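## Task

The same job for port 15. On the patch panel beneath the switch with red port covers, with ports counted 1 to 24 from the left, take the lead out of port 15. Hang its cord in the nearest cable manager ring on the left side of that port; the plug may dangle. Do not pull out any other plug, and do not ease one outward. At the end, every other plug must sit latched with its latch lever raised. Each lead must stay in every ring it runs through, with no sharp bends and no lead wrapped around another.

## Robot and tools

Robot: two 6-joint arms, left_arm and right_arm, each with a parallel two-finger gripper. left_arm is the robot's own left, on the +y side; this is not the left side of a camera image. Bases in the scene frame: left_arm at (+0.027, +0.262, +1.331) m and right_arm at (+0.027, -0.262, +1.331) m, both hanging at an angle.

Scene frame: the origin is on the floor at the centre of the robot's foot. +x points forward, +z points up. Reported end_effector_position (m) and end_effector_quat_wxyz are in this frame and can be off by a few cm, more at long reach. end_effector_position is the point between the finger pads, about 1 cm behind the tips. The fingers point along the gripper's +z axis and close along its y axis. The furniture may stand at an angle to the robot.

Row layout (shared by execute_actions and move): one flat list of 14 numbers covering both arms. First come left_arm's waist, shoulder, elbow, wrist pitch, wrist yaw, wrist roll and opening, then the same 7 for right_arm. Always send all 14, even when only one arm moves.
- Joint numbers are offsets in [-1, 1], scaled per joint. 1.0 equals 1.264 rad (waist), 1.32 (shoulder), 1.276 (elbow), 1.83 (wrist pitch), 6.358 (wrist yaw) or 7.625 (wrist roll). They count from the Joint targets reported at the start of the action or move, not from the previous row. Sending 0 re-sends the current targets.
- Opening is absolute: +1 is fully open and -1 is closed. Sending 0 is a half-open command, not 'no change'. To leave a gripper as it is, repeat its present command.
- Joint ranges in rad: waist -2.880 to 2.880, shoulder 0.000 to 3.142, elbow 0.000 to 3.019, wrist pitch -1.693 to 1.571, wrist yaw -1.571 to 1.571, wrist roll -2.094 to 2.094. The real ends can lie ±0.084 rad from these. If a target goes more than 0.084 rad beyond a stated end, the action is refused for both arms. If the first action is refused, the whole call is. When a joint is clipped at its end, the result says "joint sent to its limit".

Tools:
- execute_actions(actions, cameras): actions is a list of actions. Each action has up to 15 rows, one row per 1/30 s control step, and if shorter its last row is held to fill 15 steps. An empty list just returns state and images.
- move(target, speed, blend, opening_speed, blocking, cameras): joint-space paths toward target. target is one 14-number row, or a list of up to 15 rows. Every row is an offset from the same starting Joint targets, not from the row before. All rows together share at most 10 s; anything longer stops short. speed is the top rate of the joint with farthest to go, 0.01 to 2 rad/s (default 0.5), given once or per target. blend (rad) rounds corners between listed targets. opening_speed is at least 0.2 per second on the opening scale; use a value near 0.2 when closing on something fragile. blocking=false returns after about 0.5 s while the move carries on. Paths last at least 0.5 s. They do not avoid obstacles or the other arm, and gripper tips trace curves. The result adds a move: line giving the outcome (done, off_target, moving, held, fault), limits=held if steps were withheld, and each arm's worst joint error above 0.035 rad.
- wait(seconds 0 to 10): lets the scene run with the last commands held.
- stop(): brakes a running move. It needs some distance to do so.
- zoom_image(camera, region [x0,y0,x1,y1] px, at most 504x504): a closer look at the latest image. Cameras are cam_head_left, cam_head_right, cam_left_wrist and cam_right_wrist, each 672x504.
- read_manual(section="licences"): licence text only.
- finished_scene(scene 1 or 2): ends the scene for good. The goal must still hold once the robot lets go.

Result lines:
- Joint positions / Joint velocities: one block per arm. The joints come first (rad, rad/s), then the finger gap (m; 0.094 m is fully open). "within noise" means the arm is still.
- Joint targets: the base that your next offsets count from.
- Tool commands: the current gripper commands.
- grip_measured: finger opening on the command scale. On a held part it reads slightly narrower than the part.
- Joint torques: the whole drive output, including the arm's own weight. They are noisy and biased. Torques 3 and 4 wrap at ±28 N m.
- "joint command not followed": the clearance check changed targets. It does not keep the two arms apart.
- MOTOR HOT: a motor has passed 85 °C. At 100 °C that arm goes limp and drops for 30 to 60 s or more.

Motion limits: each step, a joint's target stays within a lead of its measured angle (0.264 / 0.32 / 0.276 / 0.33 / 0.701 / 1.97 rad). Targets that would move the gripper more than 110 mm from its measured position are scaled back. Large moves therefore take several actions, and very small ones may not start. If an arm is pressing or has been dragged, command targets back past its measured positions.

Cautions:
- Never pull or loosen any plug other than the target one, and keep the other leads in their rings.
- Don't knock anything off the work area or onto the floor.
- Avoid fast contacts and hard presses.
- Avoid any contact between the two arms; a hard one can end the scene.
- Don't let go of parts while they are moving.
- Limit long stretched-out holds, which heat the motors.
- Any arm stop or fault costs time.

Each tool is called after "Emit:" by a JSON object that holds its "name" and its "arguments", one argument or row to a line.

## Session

Scene 1 done.

Emit:
{"name": "execute_actions", "arguments": {
  "actions": []
}}

Emit:
{"name": "zoom_image", "arguments": {
  "camera": "cam_head_left",
  "region": [220, 220, 472, 409]
}}

Emit:
{"name": "zoom_image", "arguments": {
  "camera": "cam_head_right",
  "region": [180, 220, 432, 409]
}}

Scene clock: 0.00 s.
left_arm: end_effector_position=(+0.4085, +0.4280, +1.0881) grip_measured=+1.000 end_effector_quat_wxyz=(+0.391, -0.229, +0.869, +0.197) | right_arm: end_effector_position=(+0.4185, +0.1553, +1.0602) grip_measured=+1.000 end_effector_quat_wxyz=(+0.457, -0.403, +0.779, -0.149)
Joint positions: left_arm=[1.235 2.449 0.584 1.356 -0.372 -0.012 0.094] | right_arm=[-0.01 2.668 1.133 0.937 0.747 -0.511 0.094]
Joint velocities: within noise
Joint torques (N m): no reading
Motor temperatures (°C): left_arm=[30 28 28 29 28 27 28] | right_arm=[28 31 28 25 26 25 28]
Heat: left arm: hottest waist 30 °C; right arm: hottest shoulder 31 °C.
Joint targets: left_arm=[1.236 2.454 0.578 1.359 -0.372 -0.012] | right_arm=[-0.008 2.659 1.139 0.943 0.747 -0.511]
Tool commands: left_gripper/opening=+1.0 right_gripper/opening=+1.0

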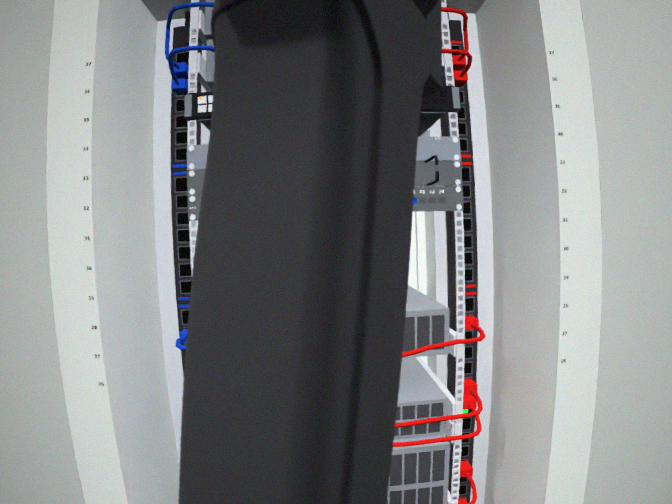

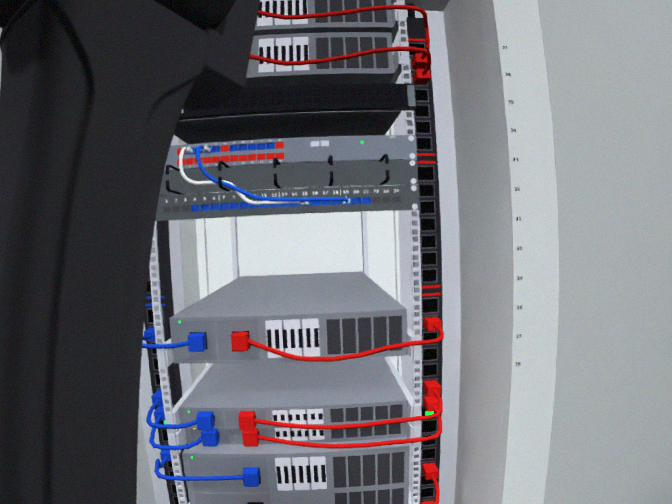

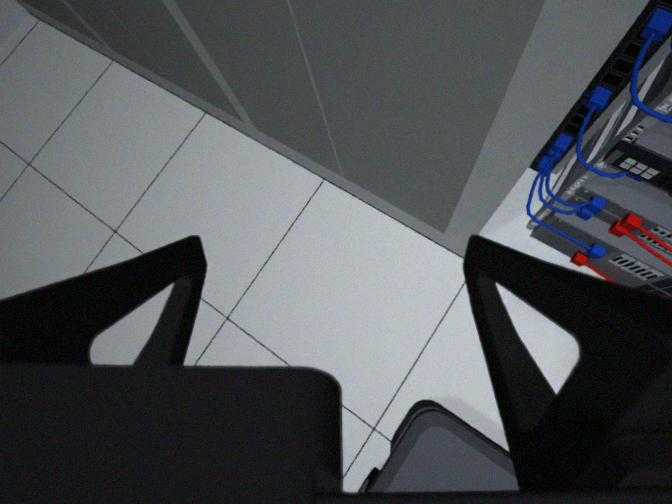

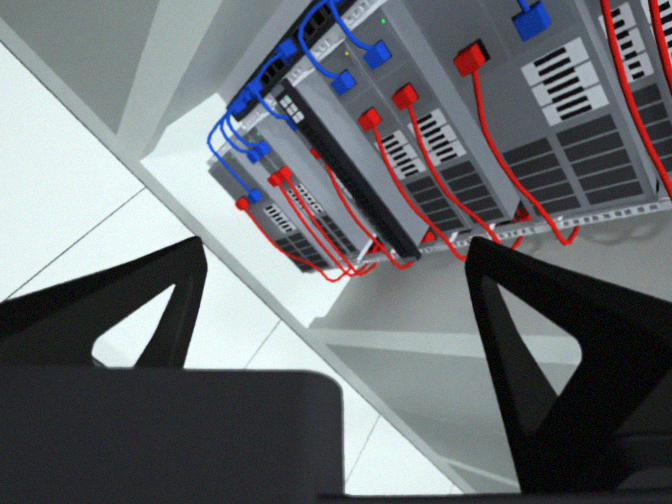

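Scaled by 2.000 from the camera's 672x504 image, which has a finer 960x720 frame.

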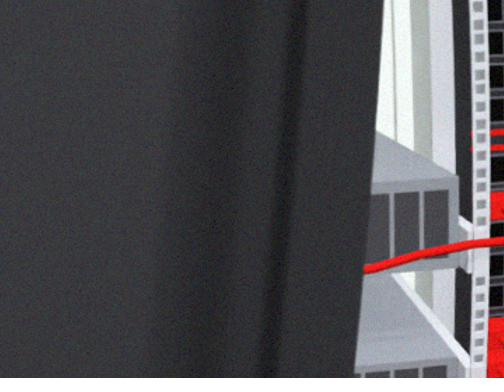

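Scaled by 2.000 from the camera's 672x504 image, which has a finer 960x720 frame.

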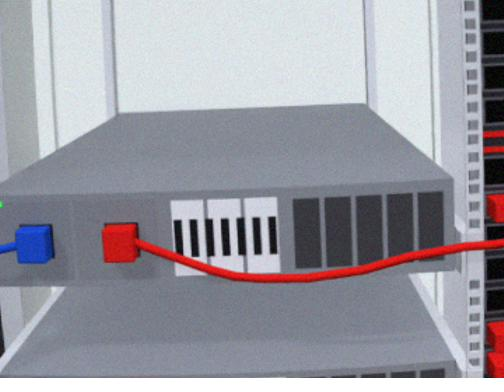

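Emit:
{"name": "zoom_image", "arguments": {
  "camera": "cam_head_right",
  "region": [160, 130, 424, 220]
}}

Emit:
{"name": "zoom_image", "arguments": {
  "camera": "cam_head_right",
  "region": [210, 140, 290, 215]
}}

Emit:
{"name": "zoom_image", "arguments": {
  "camera": "cam_head_right",
  "region": [280, 140, 360, 215]
}}

Scaled by 1.909 from the camera's 672x504 image, which has a finer 960x720 frame.

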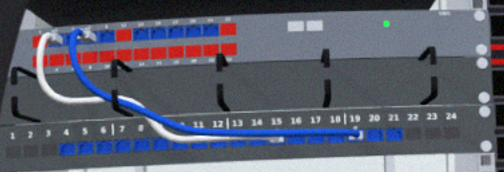

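Scaled by 6.300 from the camera's 672x504 image, which has a finer 960x720 frame.

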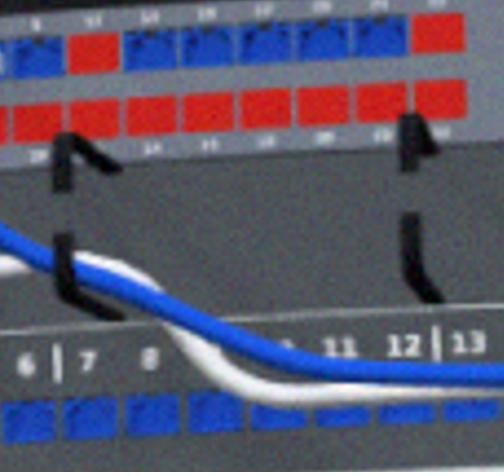

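Scaled by 6.300 from the camera's 672x504 image, which has a finer 960x720 frame.

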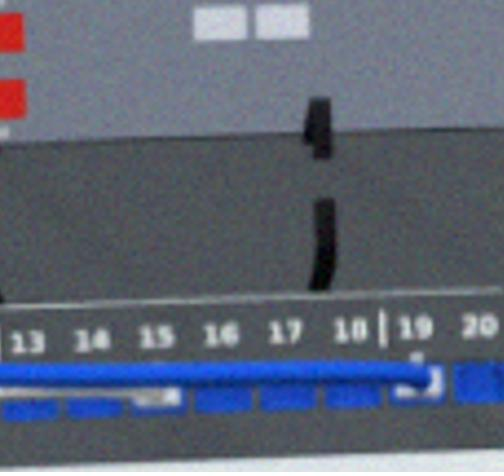

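Emit:
{"name": "move", "arguments": {
  "target": [-0.327,-0.671,0.287,-0.278,0.0436,0.022,-0.4,-0.516,-0.747,-0.101,-0.048,-0.0727,0.0467,-0.4],
  "speed": 0.6
}}

Scene clock: 4.73 s.
left_arm: end_effector_position=(+0.6992, +0.2371, +1.5651) grip_measured=-0.397 end_effector_quat_wxyz=(+0.728, +0.004, +0.686, +0.003) | right_arm: end_effector_position=(+0.7194, -0.1498, +1.5457) grip_measured=-0.398 end_effector_quat_wxyz=(+0.715, +0.005, +0.699, -0.006)
Joint positions: left_arm=[0.826 1.56 0.912 0.866 -0.098 0.149 0.028] | right_arm=[-0.654 1.681 1.009 0.86 0.287 -0.17 0.028]
Joint velocities: within noise
Joint torques (N m): left_arm=[-2.14 -10.34 8.76 1.8 0.35 0.01] | right_arm=[3.02 -15.91 8.4 1.44 -0.21 0.14]
Motor temperatures (°C): left_arm=[30 28 29 29 28 27 28] | right_arm=[28 32 28 25 26 25 28]
Heat: left arm: hottest waist 30 °C; right arm: hottest shoulder 32 °C.
Joint targets: left_arm=[0.822 1.568 0.944 0.851 -0.095 0.156] | right_arm=[-0.660 1.673 1.010 0.855 0.284 -0.155]
move: done

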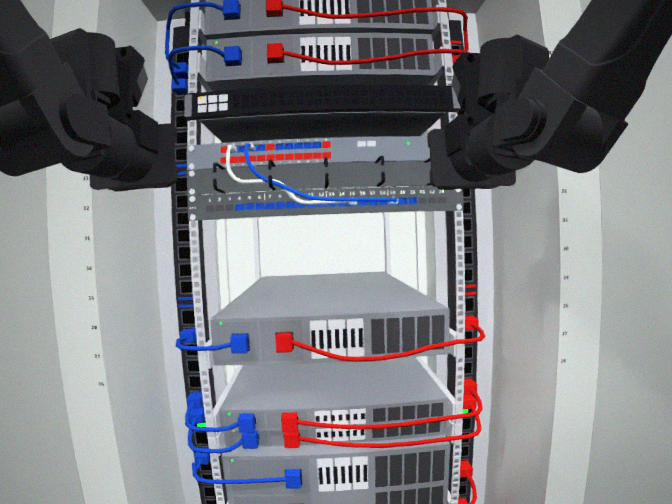

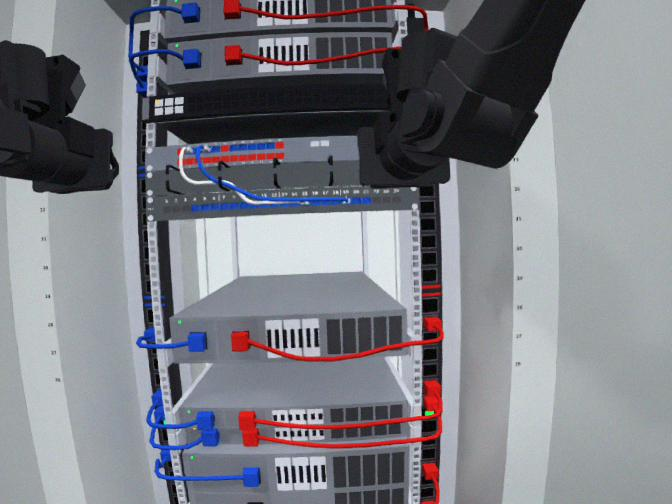

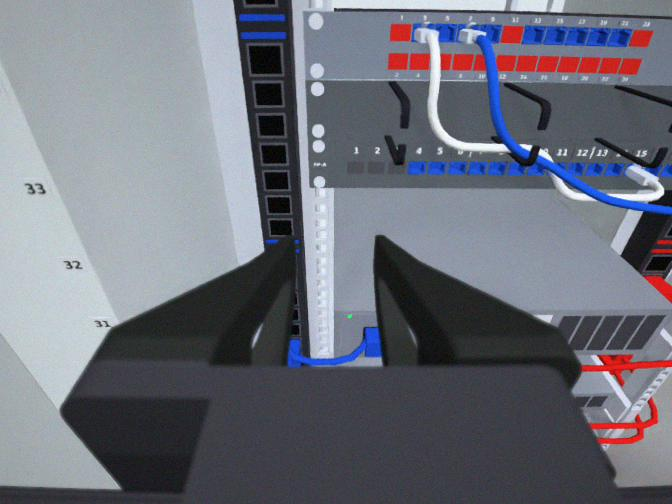

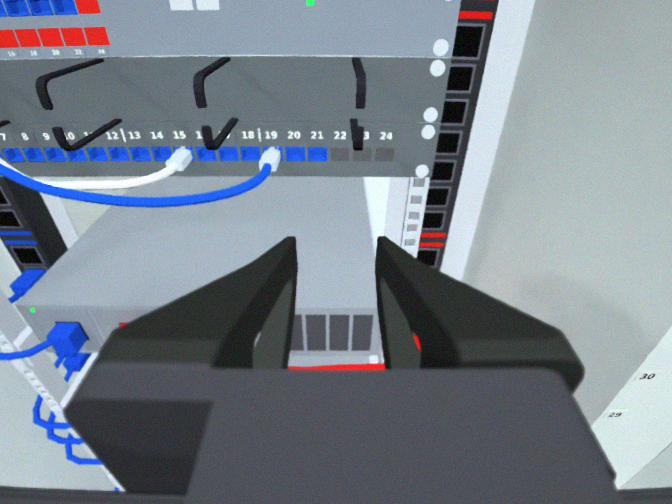

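Emit:
{"name": "zoom_image", "arguments": {
  "camera": "cam_left_wrist",
  "region": [370, 10, 530, 210]
}}

Emit:
{"name": "zoom_image", "arguments": {
  "camera": "cam_left_wrist",
  "region": [472, 50, 672, 230]
}}

Emit:
{"name": "zoom_image", "arguments": {
  "camera": "cam_right_wrist",
  "region": [0, 40, 300, 240]
}}

Emit:
{"name": "zoom_image", "arguments": {
  "camera": "cam_head_right",
  "region": [160, 130, 320, 220]
}}

Scaled by 2.520 from the camera's 672x504 image, which has a finer 960x720 frame.

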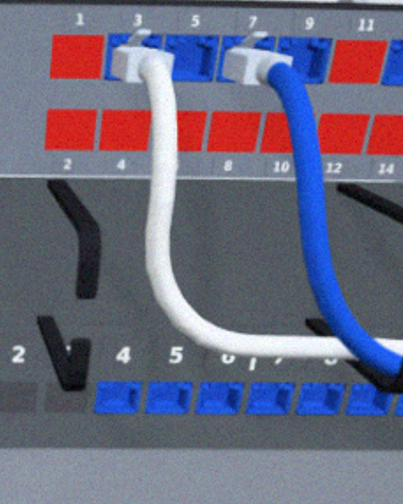

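Scaled by 2.520 from the camera's 672x504 image, which has a finer 960x720 frame.

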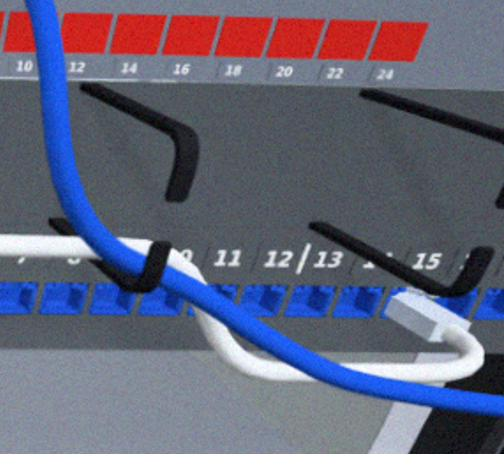

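Scaled by 1.680 from the camera's 672x504 image, which has a finer 960x720 frame.

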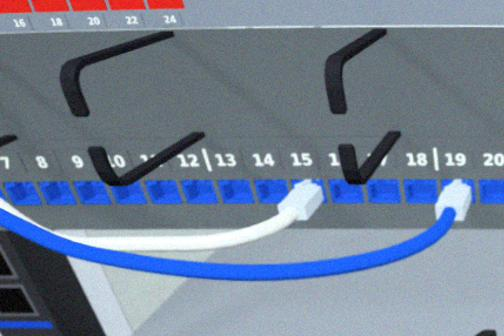

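Scaled by 3.150 from the camera's 672x504 image, which has a finer 960x720 frame.

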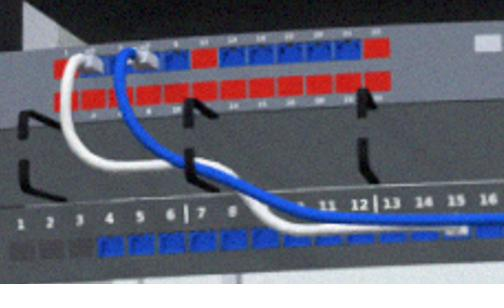

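Emit:
{"name": "move", "arguments": {
  "target": [0,0,0,0,0,0,-0.4,0.129,0.2447,0.333,-0.0464,0.0204,0.2084,-0.4],
  "speed": 0.8,
  "cameras": ["cam_left_wrist","cam_right_wrist","cam_head_left"]
}}

Emit:
{"name": "zoom_image", "arguments": {
  "camera": "cam_right_wrist",
  "region": [250, 20, 586, 272]
}}

Scene clock: 13.93 s.
left_arm: end_effector_position=(+0.6992, +0.2371, +1.5651) grip_measured=-0.397 end_effector_quat_wxyz=(+0.728, +0.004, +0.686, +0.004) | right_arm: end_effector_position=(+0.7998, -0.0284, +1.5104) grip_measured=-0.398 end_effector_quat_wxyz=(+0.491, +0.509, +0.493, +0.507)
Joint positions: left_arm=[0.826 1.56 0.912 0.866 -0.098 0.149 0.028] | right_arm=[-0.516 1.985 1.378 0.776 0.412 1.419 0.028]
Joint velocities: within noise
Joint torques (N m): left_arm=[-2.26 -10.7 8.43 1.43 0.41 -0.07] | right_arm=[6.12 -18.55 13.78 1.37 -0.01 0.05]
Motor temperatures (°C): left_arm=[30 29 30 29 28 27 28] | right_arm=[28 33 30 25 26 25 28]
Heat: left arm: hottest waist 30 °C; right arm: hottest shoulder 33 °C.
Joint targets: left_arm=[0.822 1.568 0.944 0.851 -0.095 0.156] | right_arm=[-0.497 1.996 1.435 0.771 0.414 1.434]
move: off_target (right_arm); right_arm: the elbow is farthest, 0.057 rad from its target
Images, in order (width x height): cam_head_left 672x504, cam_left_wrist 672x504, cam_right_wrist 672x504.

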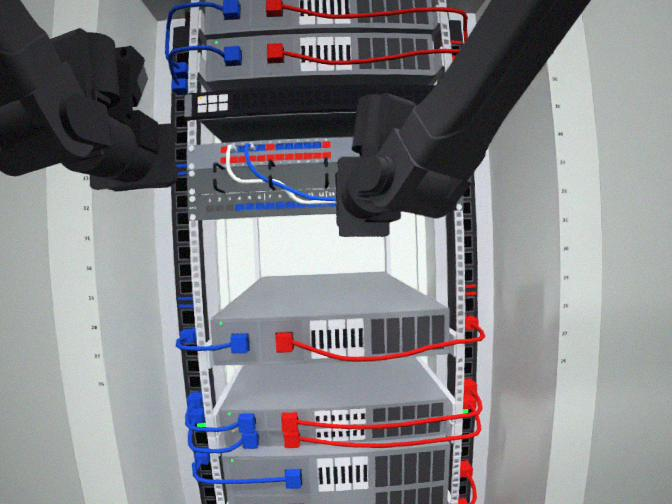

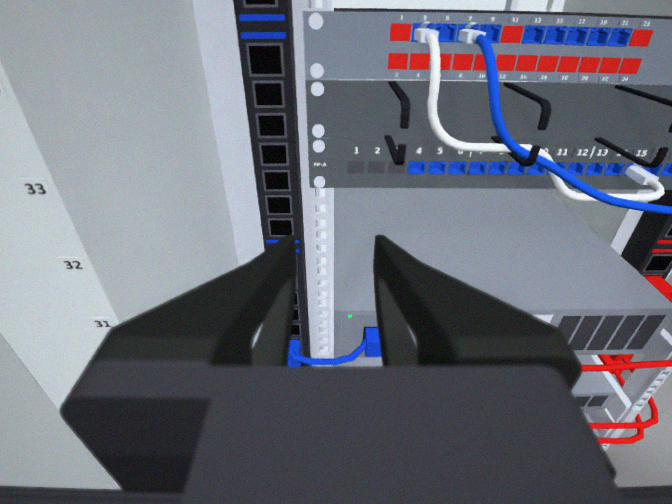

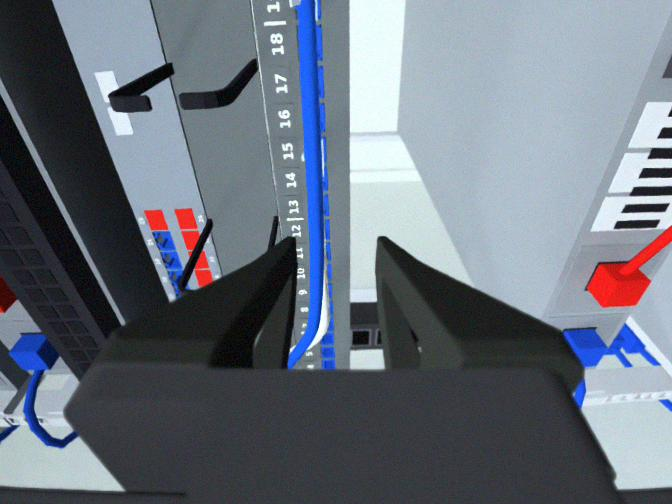

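Scaled by 1.500 from the camera's 672x504 image, which has a finer 960x720 frame.

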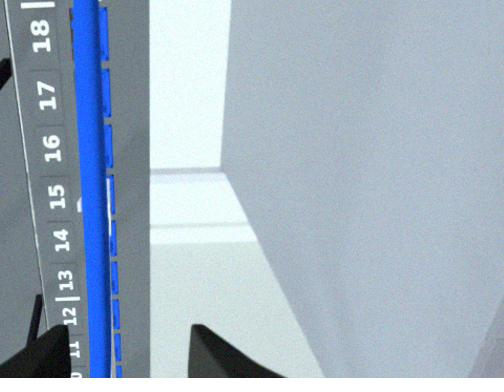

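Emit:
{"name": "move", "arguments": {
  "target": [0,0,0,0,0,0,-0.4,-0.053,0.0727,0.1724,-0.0683,-0.0053,0,-0.25],
  "speed": 0.2,
  "cameras": ["cam_left_wrist","cam_right_wrist"]
}}

Emit:
{"name": "zoom_image", "arguments": {
  "camera": "cam_right_wrist",
  "region": [220, 60, 460, 300]
}}

Emit:
{"name": "zoom_image", "arguments": {
  "camera": "cam_left_wrist",
  "region": [512, 60, 672, 260]
}}

Scene clock: 17.27 s.
left_arm: end_effector_position=(+0.6992, +0.2371, +1.5651) grip_measured=-0.397 end_effector_quat_wxyz=(+0.728, +0.004, +0.686, +0.004) | right_arm: end_effector_position=(+0.8595, -0.0303, +1.5196) grip_measured=-0.252 end_effector_quat_wxyz=(+0.493, +0.509, +0.493, +0.505)
Joint positions: left_arm=[0.826 1.56 0.912 0.866 -0.098 0.149 0.028] | right_arm=[-0.55 2.078 1.593 0.651 0.383 1.42 0.035]
Joint velocities: within noise
Joint torques (N m): left_arm=[-2.26 -10.46 8.66 1.51 0.34 -0.03] | right_arm=[3.72 -19.96 14.89 1.33 -0.2 0.06]
Motor temperatures (°C): left_arm=[30 29 30 29 28 27 28] | right_arm=[28 33 31 25 26 25 28]
Heat: left arm: hottest waist 30 °C; right arm: hottest shoulder 33 °C.
Joint targets: left_arm=[0.822 1.568 0.944 0.851 -0.095 0.156] | right_arm=[-0.564 2.092 1.655 0.646 0.380 1.434]
move: off_target (right_arm); right_arm: the elbow is farthest, 0.062 rad from its target
Images, in order (width x height): cam_left_wrist 672x504, cam_right_wrist 672x504.

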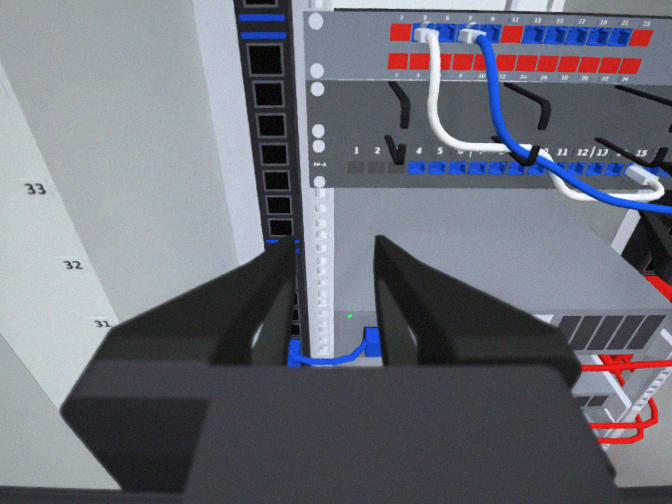

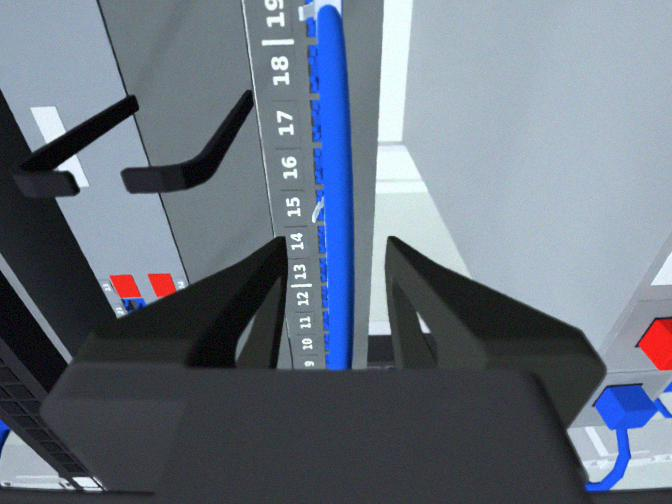

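Scaled by 2.100 from the camera's 672x504 image, which has a finer 960x720 frame.

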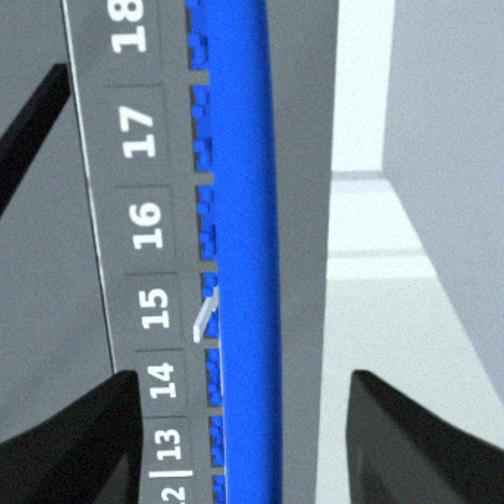

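Scaled by 2.520 from the camera's 672x504 image, which has a finer 960x720 frame.

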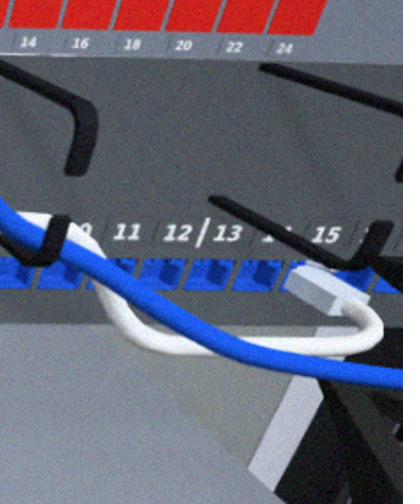

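Emit:
{"name": "move", "arguments": {
  "target": [0,0,0,0,0,0,-0.4,-0.0142,0.0629,0.1254,-0.0415,-0.0037,0,-0.32],
  "speed": 0.12,
  "cameras": ["cam_left_wrist","cam_right_wrist"]
}}

Emit:
{"name": "zoom_image", "arguments": {
  "camera": "cam_right_wrist",
  "region": [220, 60, 460, 300]
}}

Emit:
{"name": "zoom_image", "arguments": {
  "camera": "cam_left_wrist",
  "region": [512, 60, 672, 260]
}}

Scene clock: 20.27 s.
left_arm: end_effector_position=(+0.6992, +0.2371, +1.5651) grip_measured=-0.397 end_effector_quat_wxyz=(+0.728, +0.004, +0.686, +0.004) | right_arm: end_effector_position=(+0.8898, -0.0229, +1.5183) grip_measured=-0.318 end_effector_quat_wxyz=(+0.490, +0.507, +0.495, +0.508)
Joint positions: left_arm=[0.826 1.56 0.912 0.866 -0.098 0.149 0.028] | right_arm=[-0.559 2.146 1.722 0.587 0.364 1.425 0.032]
Joint velocities: within noise
Joint torques (N m): left_arm=[-2.55 -10.23 8.76 1.4 0.34 -0.02] | right_arm=[2.96 -19.9 17.88 0.88 -0.39 -0.01]
Motor temperatures (°C): left_arm=[30 29 31 29 28 27 28] | right_arm=[28 33 32 25 26 25 28]
Heat: left arm: hottest elbow 31 °C; right arm: hottest shoulder 33 °C.
Joint targets: left_arm=[0.822 1.568 0.944 0.851 -0.095 0.156] | right_arm=[-0.582 2.175 1.815 0.570 0.357 1.434]
move: off_target (right_arm); right_arm: the elbow is farthest, 0.093 rad from its target
Images, in order (width x height): cam_left_wrist 672x504, cam_right_wrist 672x504.

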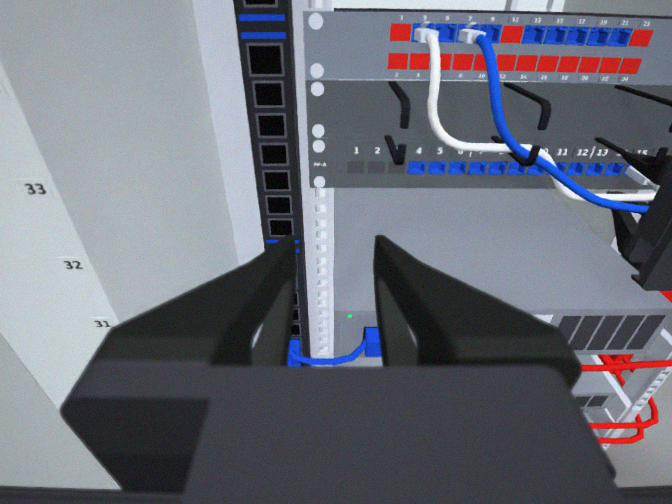

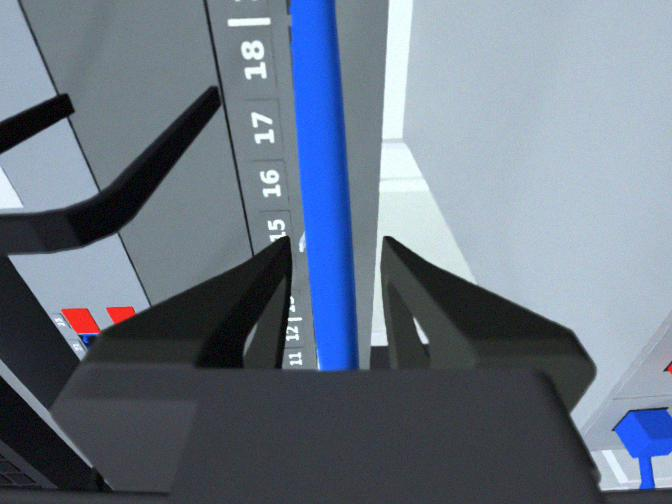

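Scaled by 2.100 from the camera's 672x504 image, which has a finer 960x720 frame.

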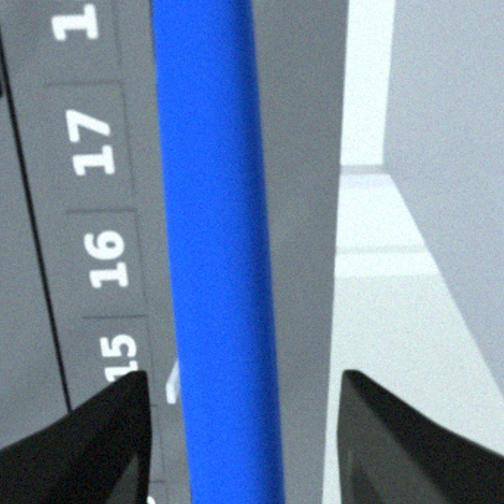

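Scaled by 2.520 from the camera's 672x504 image, which has a finer 960x720 frame.

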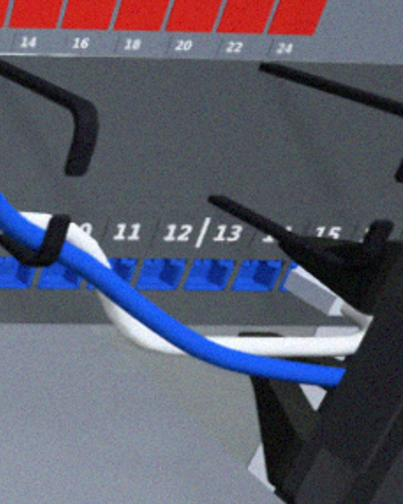

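Emit:
{"name": "move", "arguments": {
  "target": [0,0,0,0,0,0,-0.4,-0.010,0.0121,0.025,-0.0087,0,0,-0.32],
  "speed": 0.08,
  "cameras": ["cam_left_wrist","cam_right_wrist"]
}}

Emit:
{"name": "zoom_image", "arguments": {
  "camera": "cam_left_wrist",
  "region": [512, 60, 672, 260]
}}

Scene clock: 22.60 s.
left_arm: end_effector_position=(+0.6992, +0.2371, +1.5651) grip_measured=-0.397 end_effector_quat_wxyz=(+0.728, +0.004, +0.686, +0.004) | right_arm: end_effector_position=(+0.8904, -0.0232, +1.5180) grip_measured=-0.318 end_effector_quat_wxyz=(+0.488, +0.510, +0.494, +0.507)
Joint positions: left_arm=[0.826 1.56 0.912 0.866 -0.098 0.149 0.028] | right_arm=[-0.559 2.147 1.725 0.581 0.368 1.432 0.032]
Joint velocities: within noise
Joint torques (N m): left_arm=[-2.84 -10.52 8.73 1.43 0.38 -0.06] | right_arm=[1.9 -18.49 20.41 0.54 -0.55 -0.12]
Motor temperatures (°C): left_arm=[30 29 31 29 28 27 28] | right_arm=[28 33 33 25 26 25 28]
Heat: left arm: hottest elbow 31 °C; right arm: hottest shoulder 33 °C.
Joint targets: left_arm=[0.822 1.568 0.944 0.851 -0.095 0.156] | right_arm=[-0.595 2.191 1.847 0.554 0.357 1.434]
move: off_target (right_arm); right_arm: the elbow is farthest, 0.122 rad from its target
Images, in order (width x height): cam_left_wrist 672x504, cam_right_wrist 672x504.

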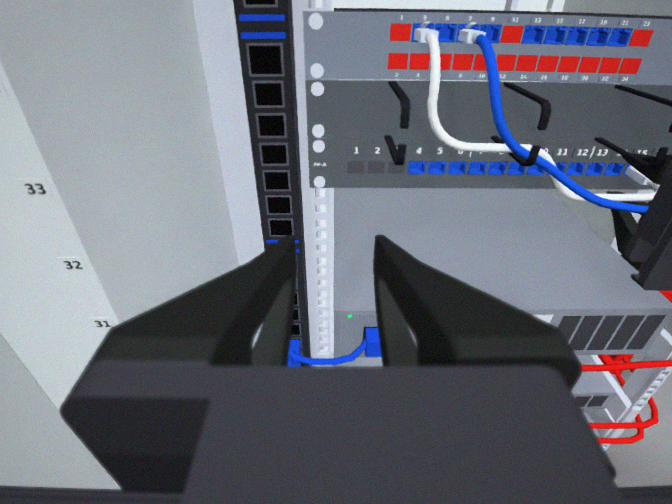

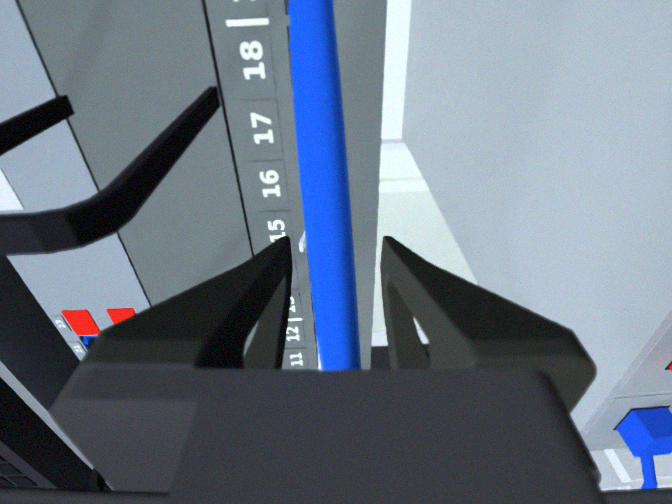

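Scaled by 2.520 from the camera's 672x504 image, which has a finer 960x720 frame.

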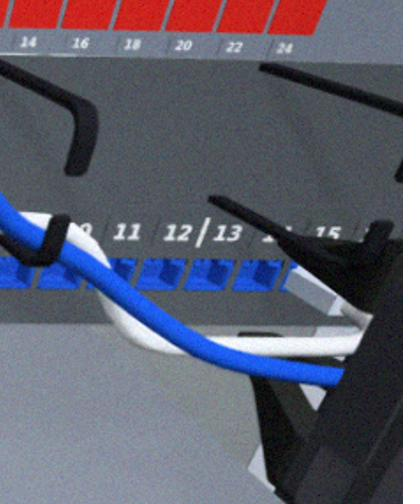

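Emit:
{"name": "move", "arguments": {
  "target": [0,0,0,0,0,0,-0.4,0.010,-0.0121,-0.025,0.0087,0,0,-0.32],
  "speed": 0.08
}}

Emit:
{"name": "zoom_image", "arguments": {
  "camera": "cam_head_left",
  "region": [300, 90, 460, 250]
}}

Emit:
{"name": "zoom_image", "arguments": {
  "camera": "cam_head_right",
  "region": [230, 90, 390, 250]
}}

Emit:
{"name": "zoom_image", "arguments": {
  "camera": "cam_right_wrist",
  "region": [0, 60, 400, 360]
}}

Scene clock: 23.70 s.
left_arm: end_effector_position=(+0.6992, +0.2371, +1.5651) grip_measured=-0.397 end_effector_quat_wxyz=(+0.728, +0.004, +0.686, +0.004) | right_arm: end_effector_position=(+0.8904, -0.0232, +1.5180) grip_measured=-0.318 end_effector_quat_wxyz=(+0.488, +0.510, +0.494, +0.507)
Joint positions: left_arm=[0.826 1.56 0.912 0.866 -0.098 0.149 0.028] | right_arm=[-0.559 2.147 1.725 0.581 0.368 1.432 0.032]
Joint velocities: within noise
Joint torques (N m): left_arm=[-2.78 -10.75 8.76 1.36 0.32 -0.07] | right_arm=[2.84 -19.78 17.66 1.16 -0.54 -0.11]
Motor temperatures (°C): left_arm=[30 29 31 29 28 27 28] | right_arm=[28 33 34 25 26 25 28]
Heat: left arm: hottest elbow 31 °C; right arm: hottest elbow 34 °C.
Joint targets: left_arm=[0.822 1.568 0.944 0.851 -0.095 0.156] | right_arm=[-0.582 2.175 1.815 0.570 0.357 1.434]
move: off_target (right_arm); right_arm: the elbow is farthest, 0.090 rad from its target

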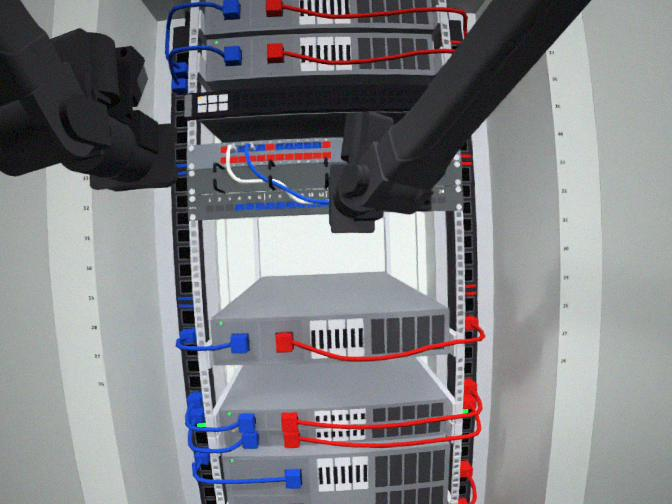

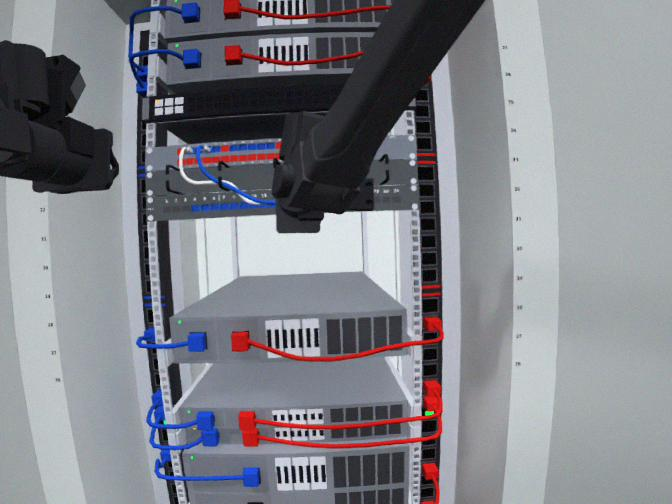

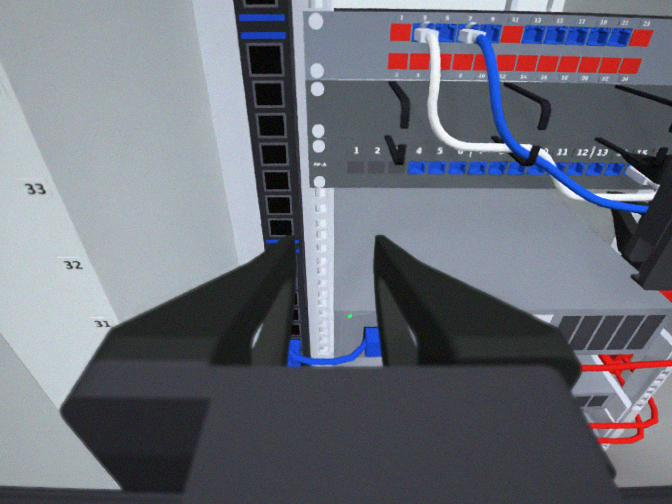

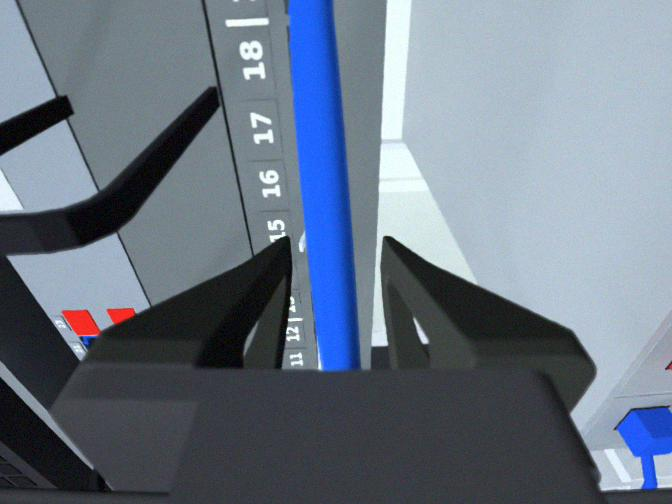

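Scaled by 3.150 from the camera's 672x504 image, which has a finer 960x720 frame.

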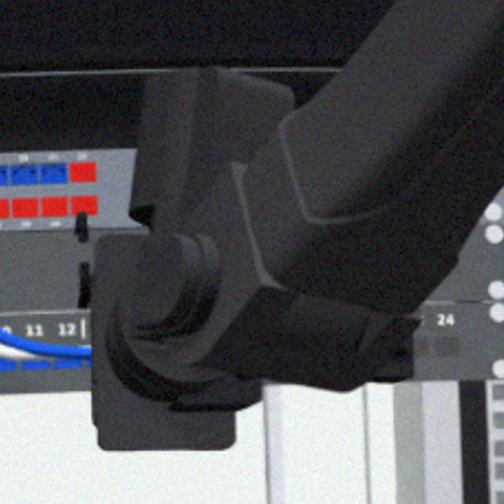

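Scaled by 3.150 from the camera's 672x504 image, which has a finer 960x720 frame.

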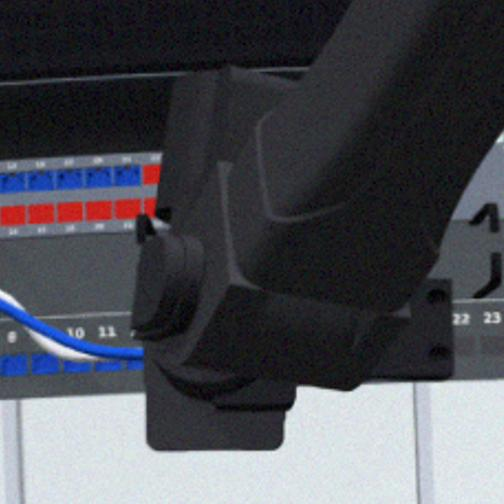

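Scaled by 1.260 from the camera's 672x504 image, which has a finer 960x720 frame.

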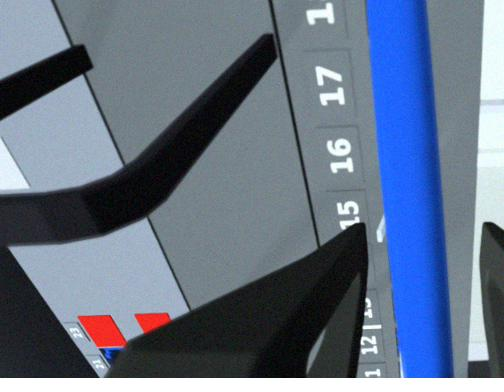

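Emit:
{"name": "move", "arguments": {
  "target": [0,0,0,0,0,0,-0.4,-0.0047,-0.050,-0.0901,0.0257,0.0016,0,-0.32],
  "speed": 0.1,
  "cameras": ["cam_right_wrist"]
}}

Scene clock: 27.03 s.
left_arm: end_effector_position=(+0.6992, +0.2371, +1.5651) grip_measured=-0.397 end_effector_quat_wxyz=(+0.728, +0.004, +0.686, +0.004) | right_arm: end_effector_position=(+0.8872, -0.0285, +1.5115) grip_measured=-0.318 end_effector_quat_wxyz=(+0.488, +0.512, +0.493, +0.506)
Joint positions: left_arm=[0.826 1.56 0.912 0.866 -0.098 0.149 0.028] | right_arm=[-0.565 2.144 1.702 0.6 0.365 1.435 0.032]
Joint velocities: within noise
Joint torques (N m): left_arm=[-2.37 -10.4 8.72 1.46 0.39 -0.02] | right_arm=[2.96 -25.23 9.52 2.33 -0.03 -0.16]
Motor temperatures (°C): left_arm=[30 29 32 29 28 27 28] | right_arm=[28 33 34 25 26 25 28]
Heat: left arm: hottest elbow 32 °C; right arm: hottest elbow 34 °C.
Joint targets: left_arm=[0.822 1.568 0.944 0.851 -0.095 0.156] | right_arm=[-0.588 2.109 1.700 0.617 0.367 1.434]
move: done
Images, in order (width x height): cam_right_wrist 672x504.

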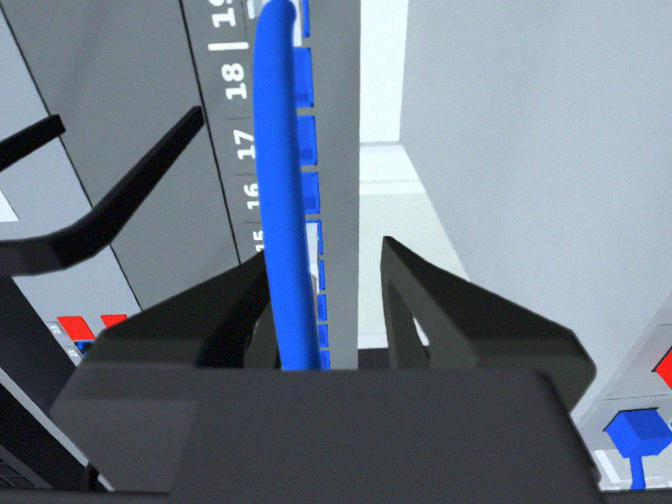

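Emit:
{"name": "move", "arguments": {
  "target": [0,0,0,0,0,0,-0.4,0,-0.0085,0,0,0,0,-0.32],
  "speed": 0.1,
  "cameras": ["cam_right_wrist"]
}}

Emit:
{"name": "zoom_image", "arguments": {
  "camera": "cam_right_wrist",
  "region": [220, 160, 440, 380]
}}

Scene clock: 28.37 s.
left_arm: end_effector_position=(+0.6992, +0.2371, +1.5651) grip_measured=-0.397 end_effector_quat_wxyz=(+0.728, +0.004, +0.686, +0.004) | right_arm: end_effector_position=(+0.8872, -0.0321, +1.5158) grip_measured=-0.318 end_effector_quat_wxyz=(+0.490, +0.512, +0.491, +0.507)
Joint positions: left_arm=[0.826 1.56 0.912 0.866 -0.098 0.149 0.028] | right_arm=[-0.568 2.136 1.699 0.6 0.365 1.435 0.032]
Joint velocities: within noise
Joint torques (N m): left_arm=[-2.78 -10.34 8.68 1.59 0.38 -0.02] | right_arm=[3.31 -25.23 9.84 2.47 -0.02 -0.13]
Motor temperatures (°C): left_arm=[30 29 32 29 28 27 28] | right_arm=[28 34 34 25 26 25 28]
Heat: left arm: hottest elbow 32 °C; right arm: hottest shoulder 34 °C.
Joint targets: left_arm=[0.822 1.568 0.944 0.851 -0.095 0.156] | right_arm=[-0.588 2.098 1.700 0.617 0.367 1.434]
move: off_target (right_arm); right_arm: the shoulder is farthest, 0.038 rad from its target
Images, in order (width x height): cam_right_wrist 672x504.

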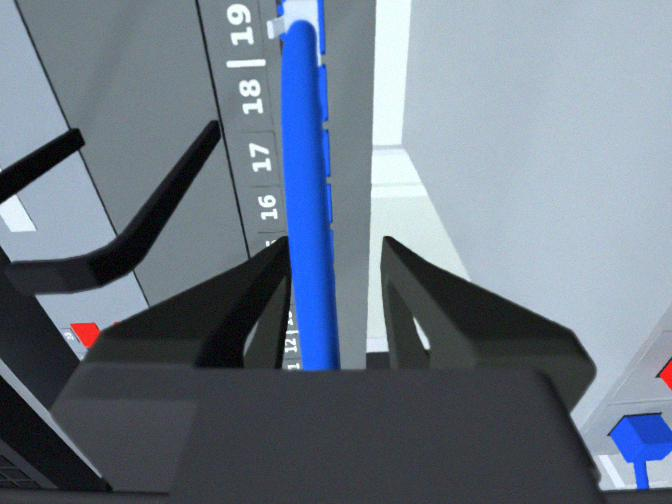

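Scaled by 2.291 from the camera's 672x504 image, which has a finer 960x720 frame.

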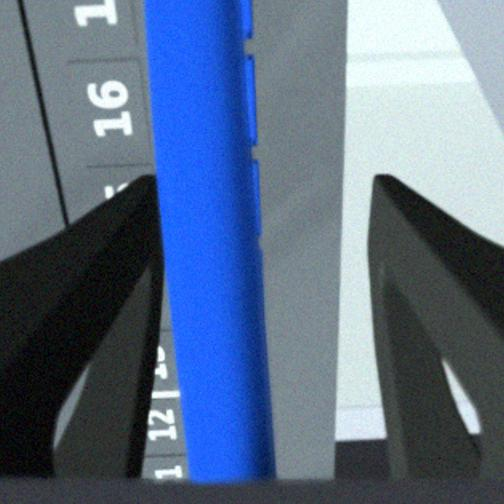

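Emit:
{"name": "move", "arguments": {
  "target": [0,0,0,0,0,0,-0.4,0,-0.0055,0.002,0,0,0,-0.32],
  "speed": 0.1,
  "cameras": ["cam_right_wrist","cam_left_wrist"]
}}

Emit:
{"name": "zoom_image", "arguments": {
  "camera": "cam_left_wrist",
  "region": [552, 100, 672, 220]
}}

Scene clock: 29.43 s.
left_arm: end_effector_position=(+0.6992, +0.2371, +1.5651) grip_measured=-0.397 end_effector_quat_wxyz=(+0.728, +0.004, +0.686, +0.004) | right_arm: end_effector_position=(+0.8872, -0.0336, +1.5218) grip_measured=-0.318 end_effector_quat_wxyz=(+0.491, +0.511, +0.489, +0.509)
Joint positions: left_arm=[0.826 1.56 0.912 0.866 -0.098 0.149 0.028] | right_arm=[-0.568 2.129 1.699 0.6 0.365 1.435 0.032]
Joint velocities: within noise
Joint torques (N m): left_arm=[-2.32 -9.7 8.88 1.36 0.34 -0.07] | right_arm=[3.19 -24.88 10.02 2.35 -0.03 -0.12]
Motor temperatures (°C): left_arm=[30 29 32 29 28 27 28] | right_arm=[28 34 34 25 26 25 28]
Heat: left arm: hottest elbow 32 °C; right arm: hottest shoulder 34 °C.
Joint targets: left_arm=[0.822 1.568 0.944 0.851 -0.095 0.156] | right_arm=[-0.588 2.091 1.702 0.617 0.367 1.434]
move: off_target (right_arm); right_arm: the shoulder is farthest, 0.038 rad from its target
Images, in order (width x height): cam_left_wrist 672x504, cam_right_wrist 672x504.

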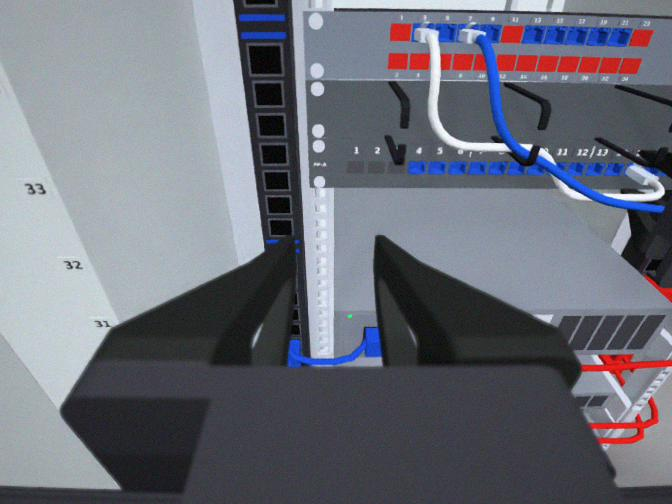

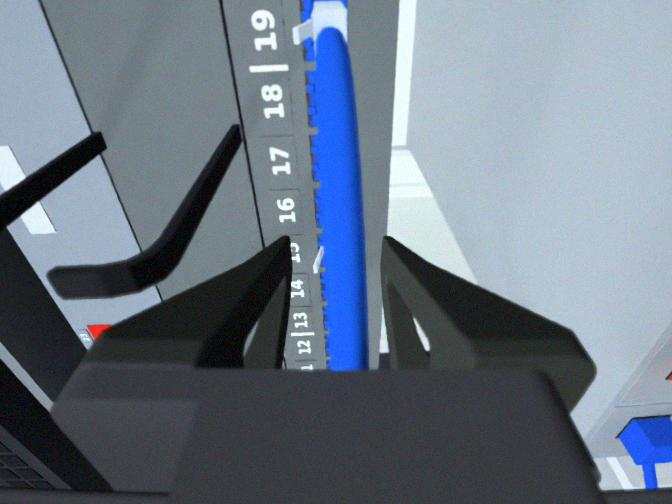

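Scaled by 4.200 from the camera's 672x504 image, which has a finer 960x720 frame.

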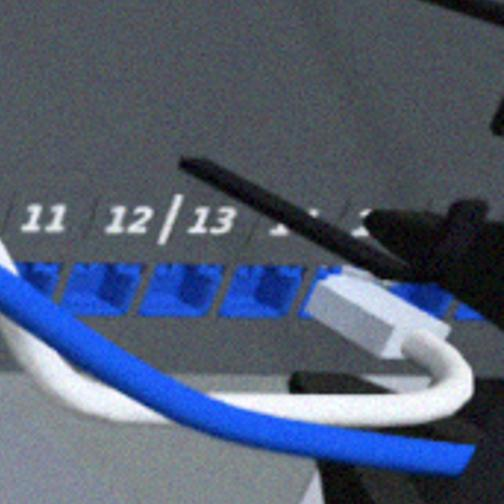

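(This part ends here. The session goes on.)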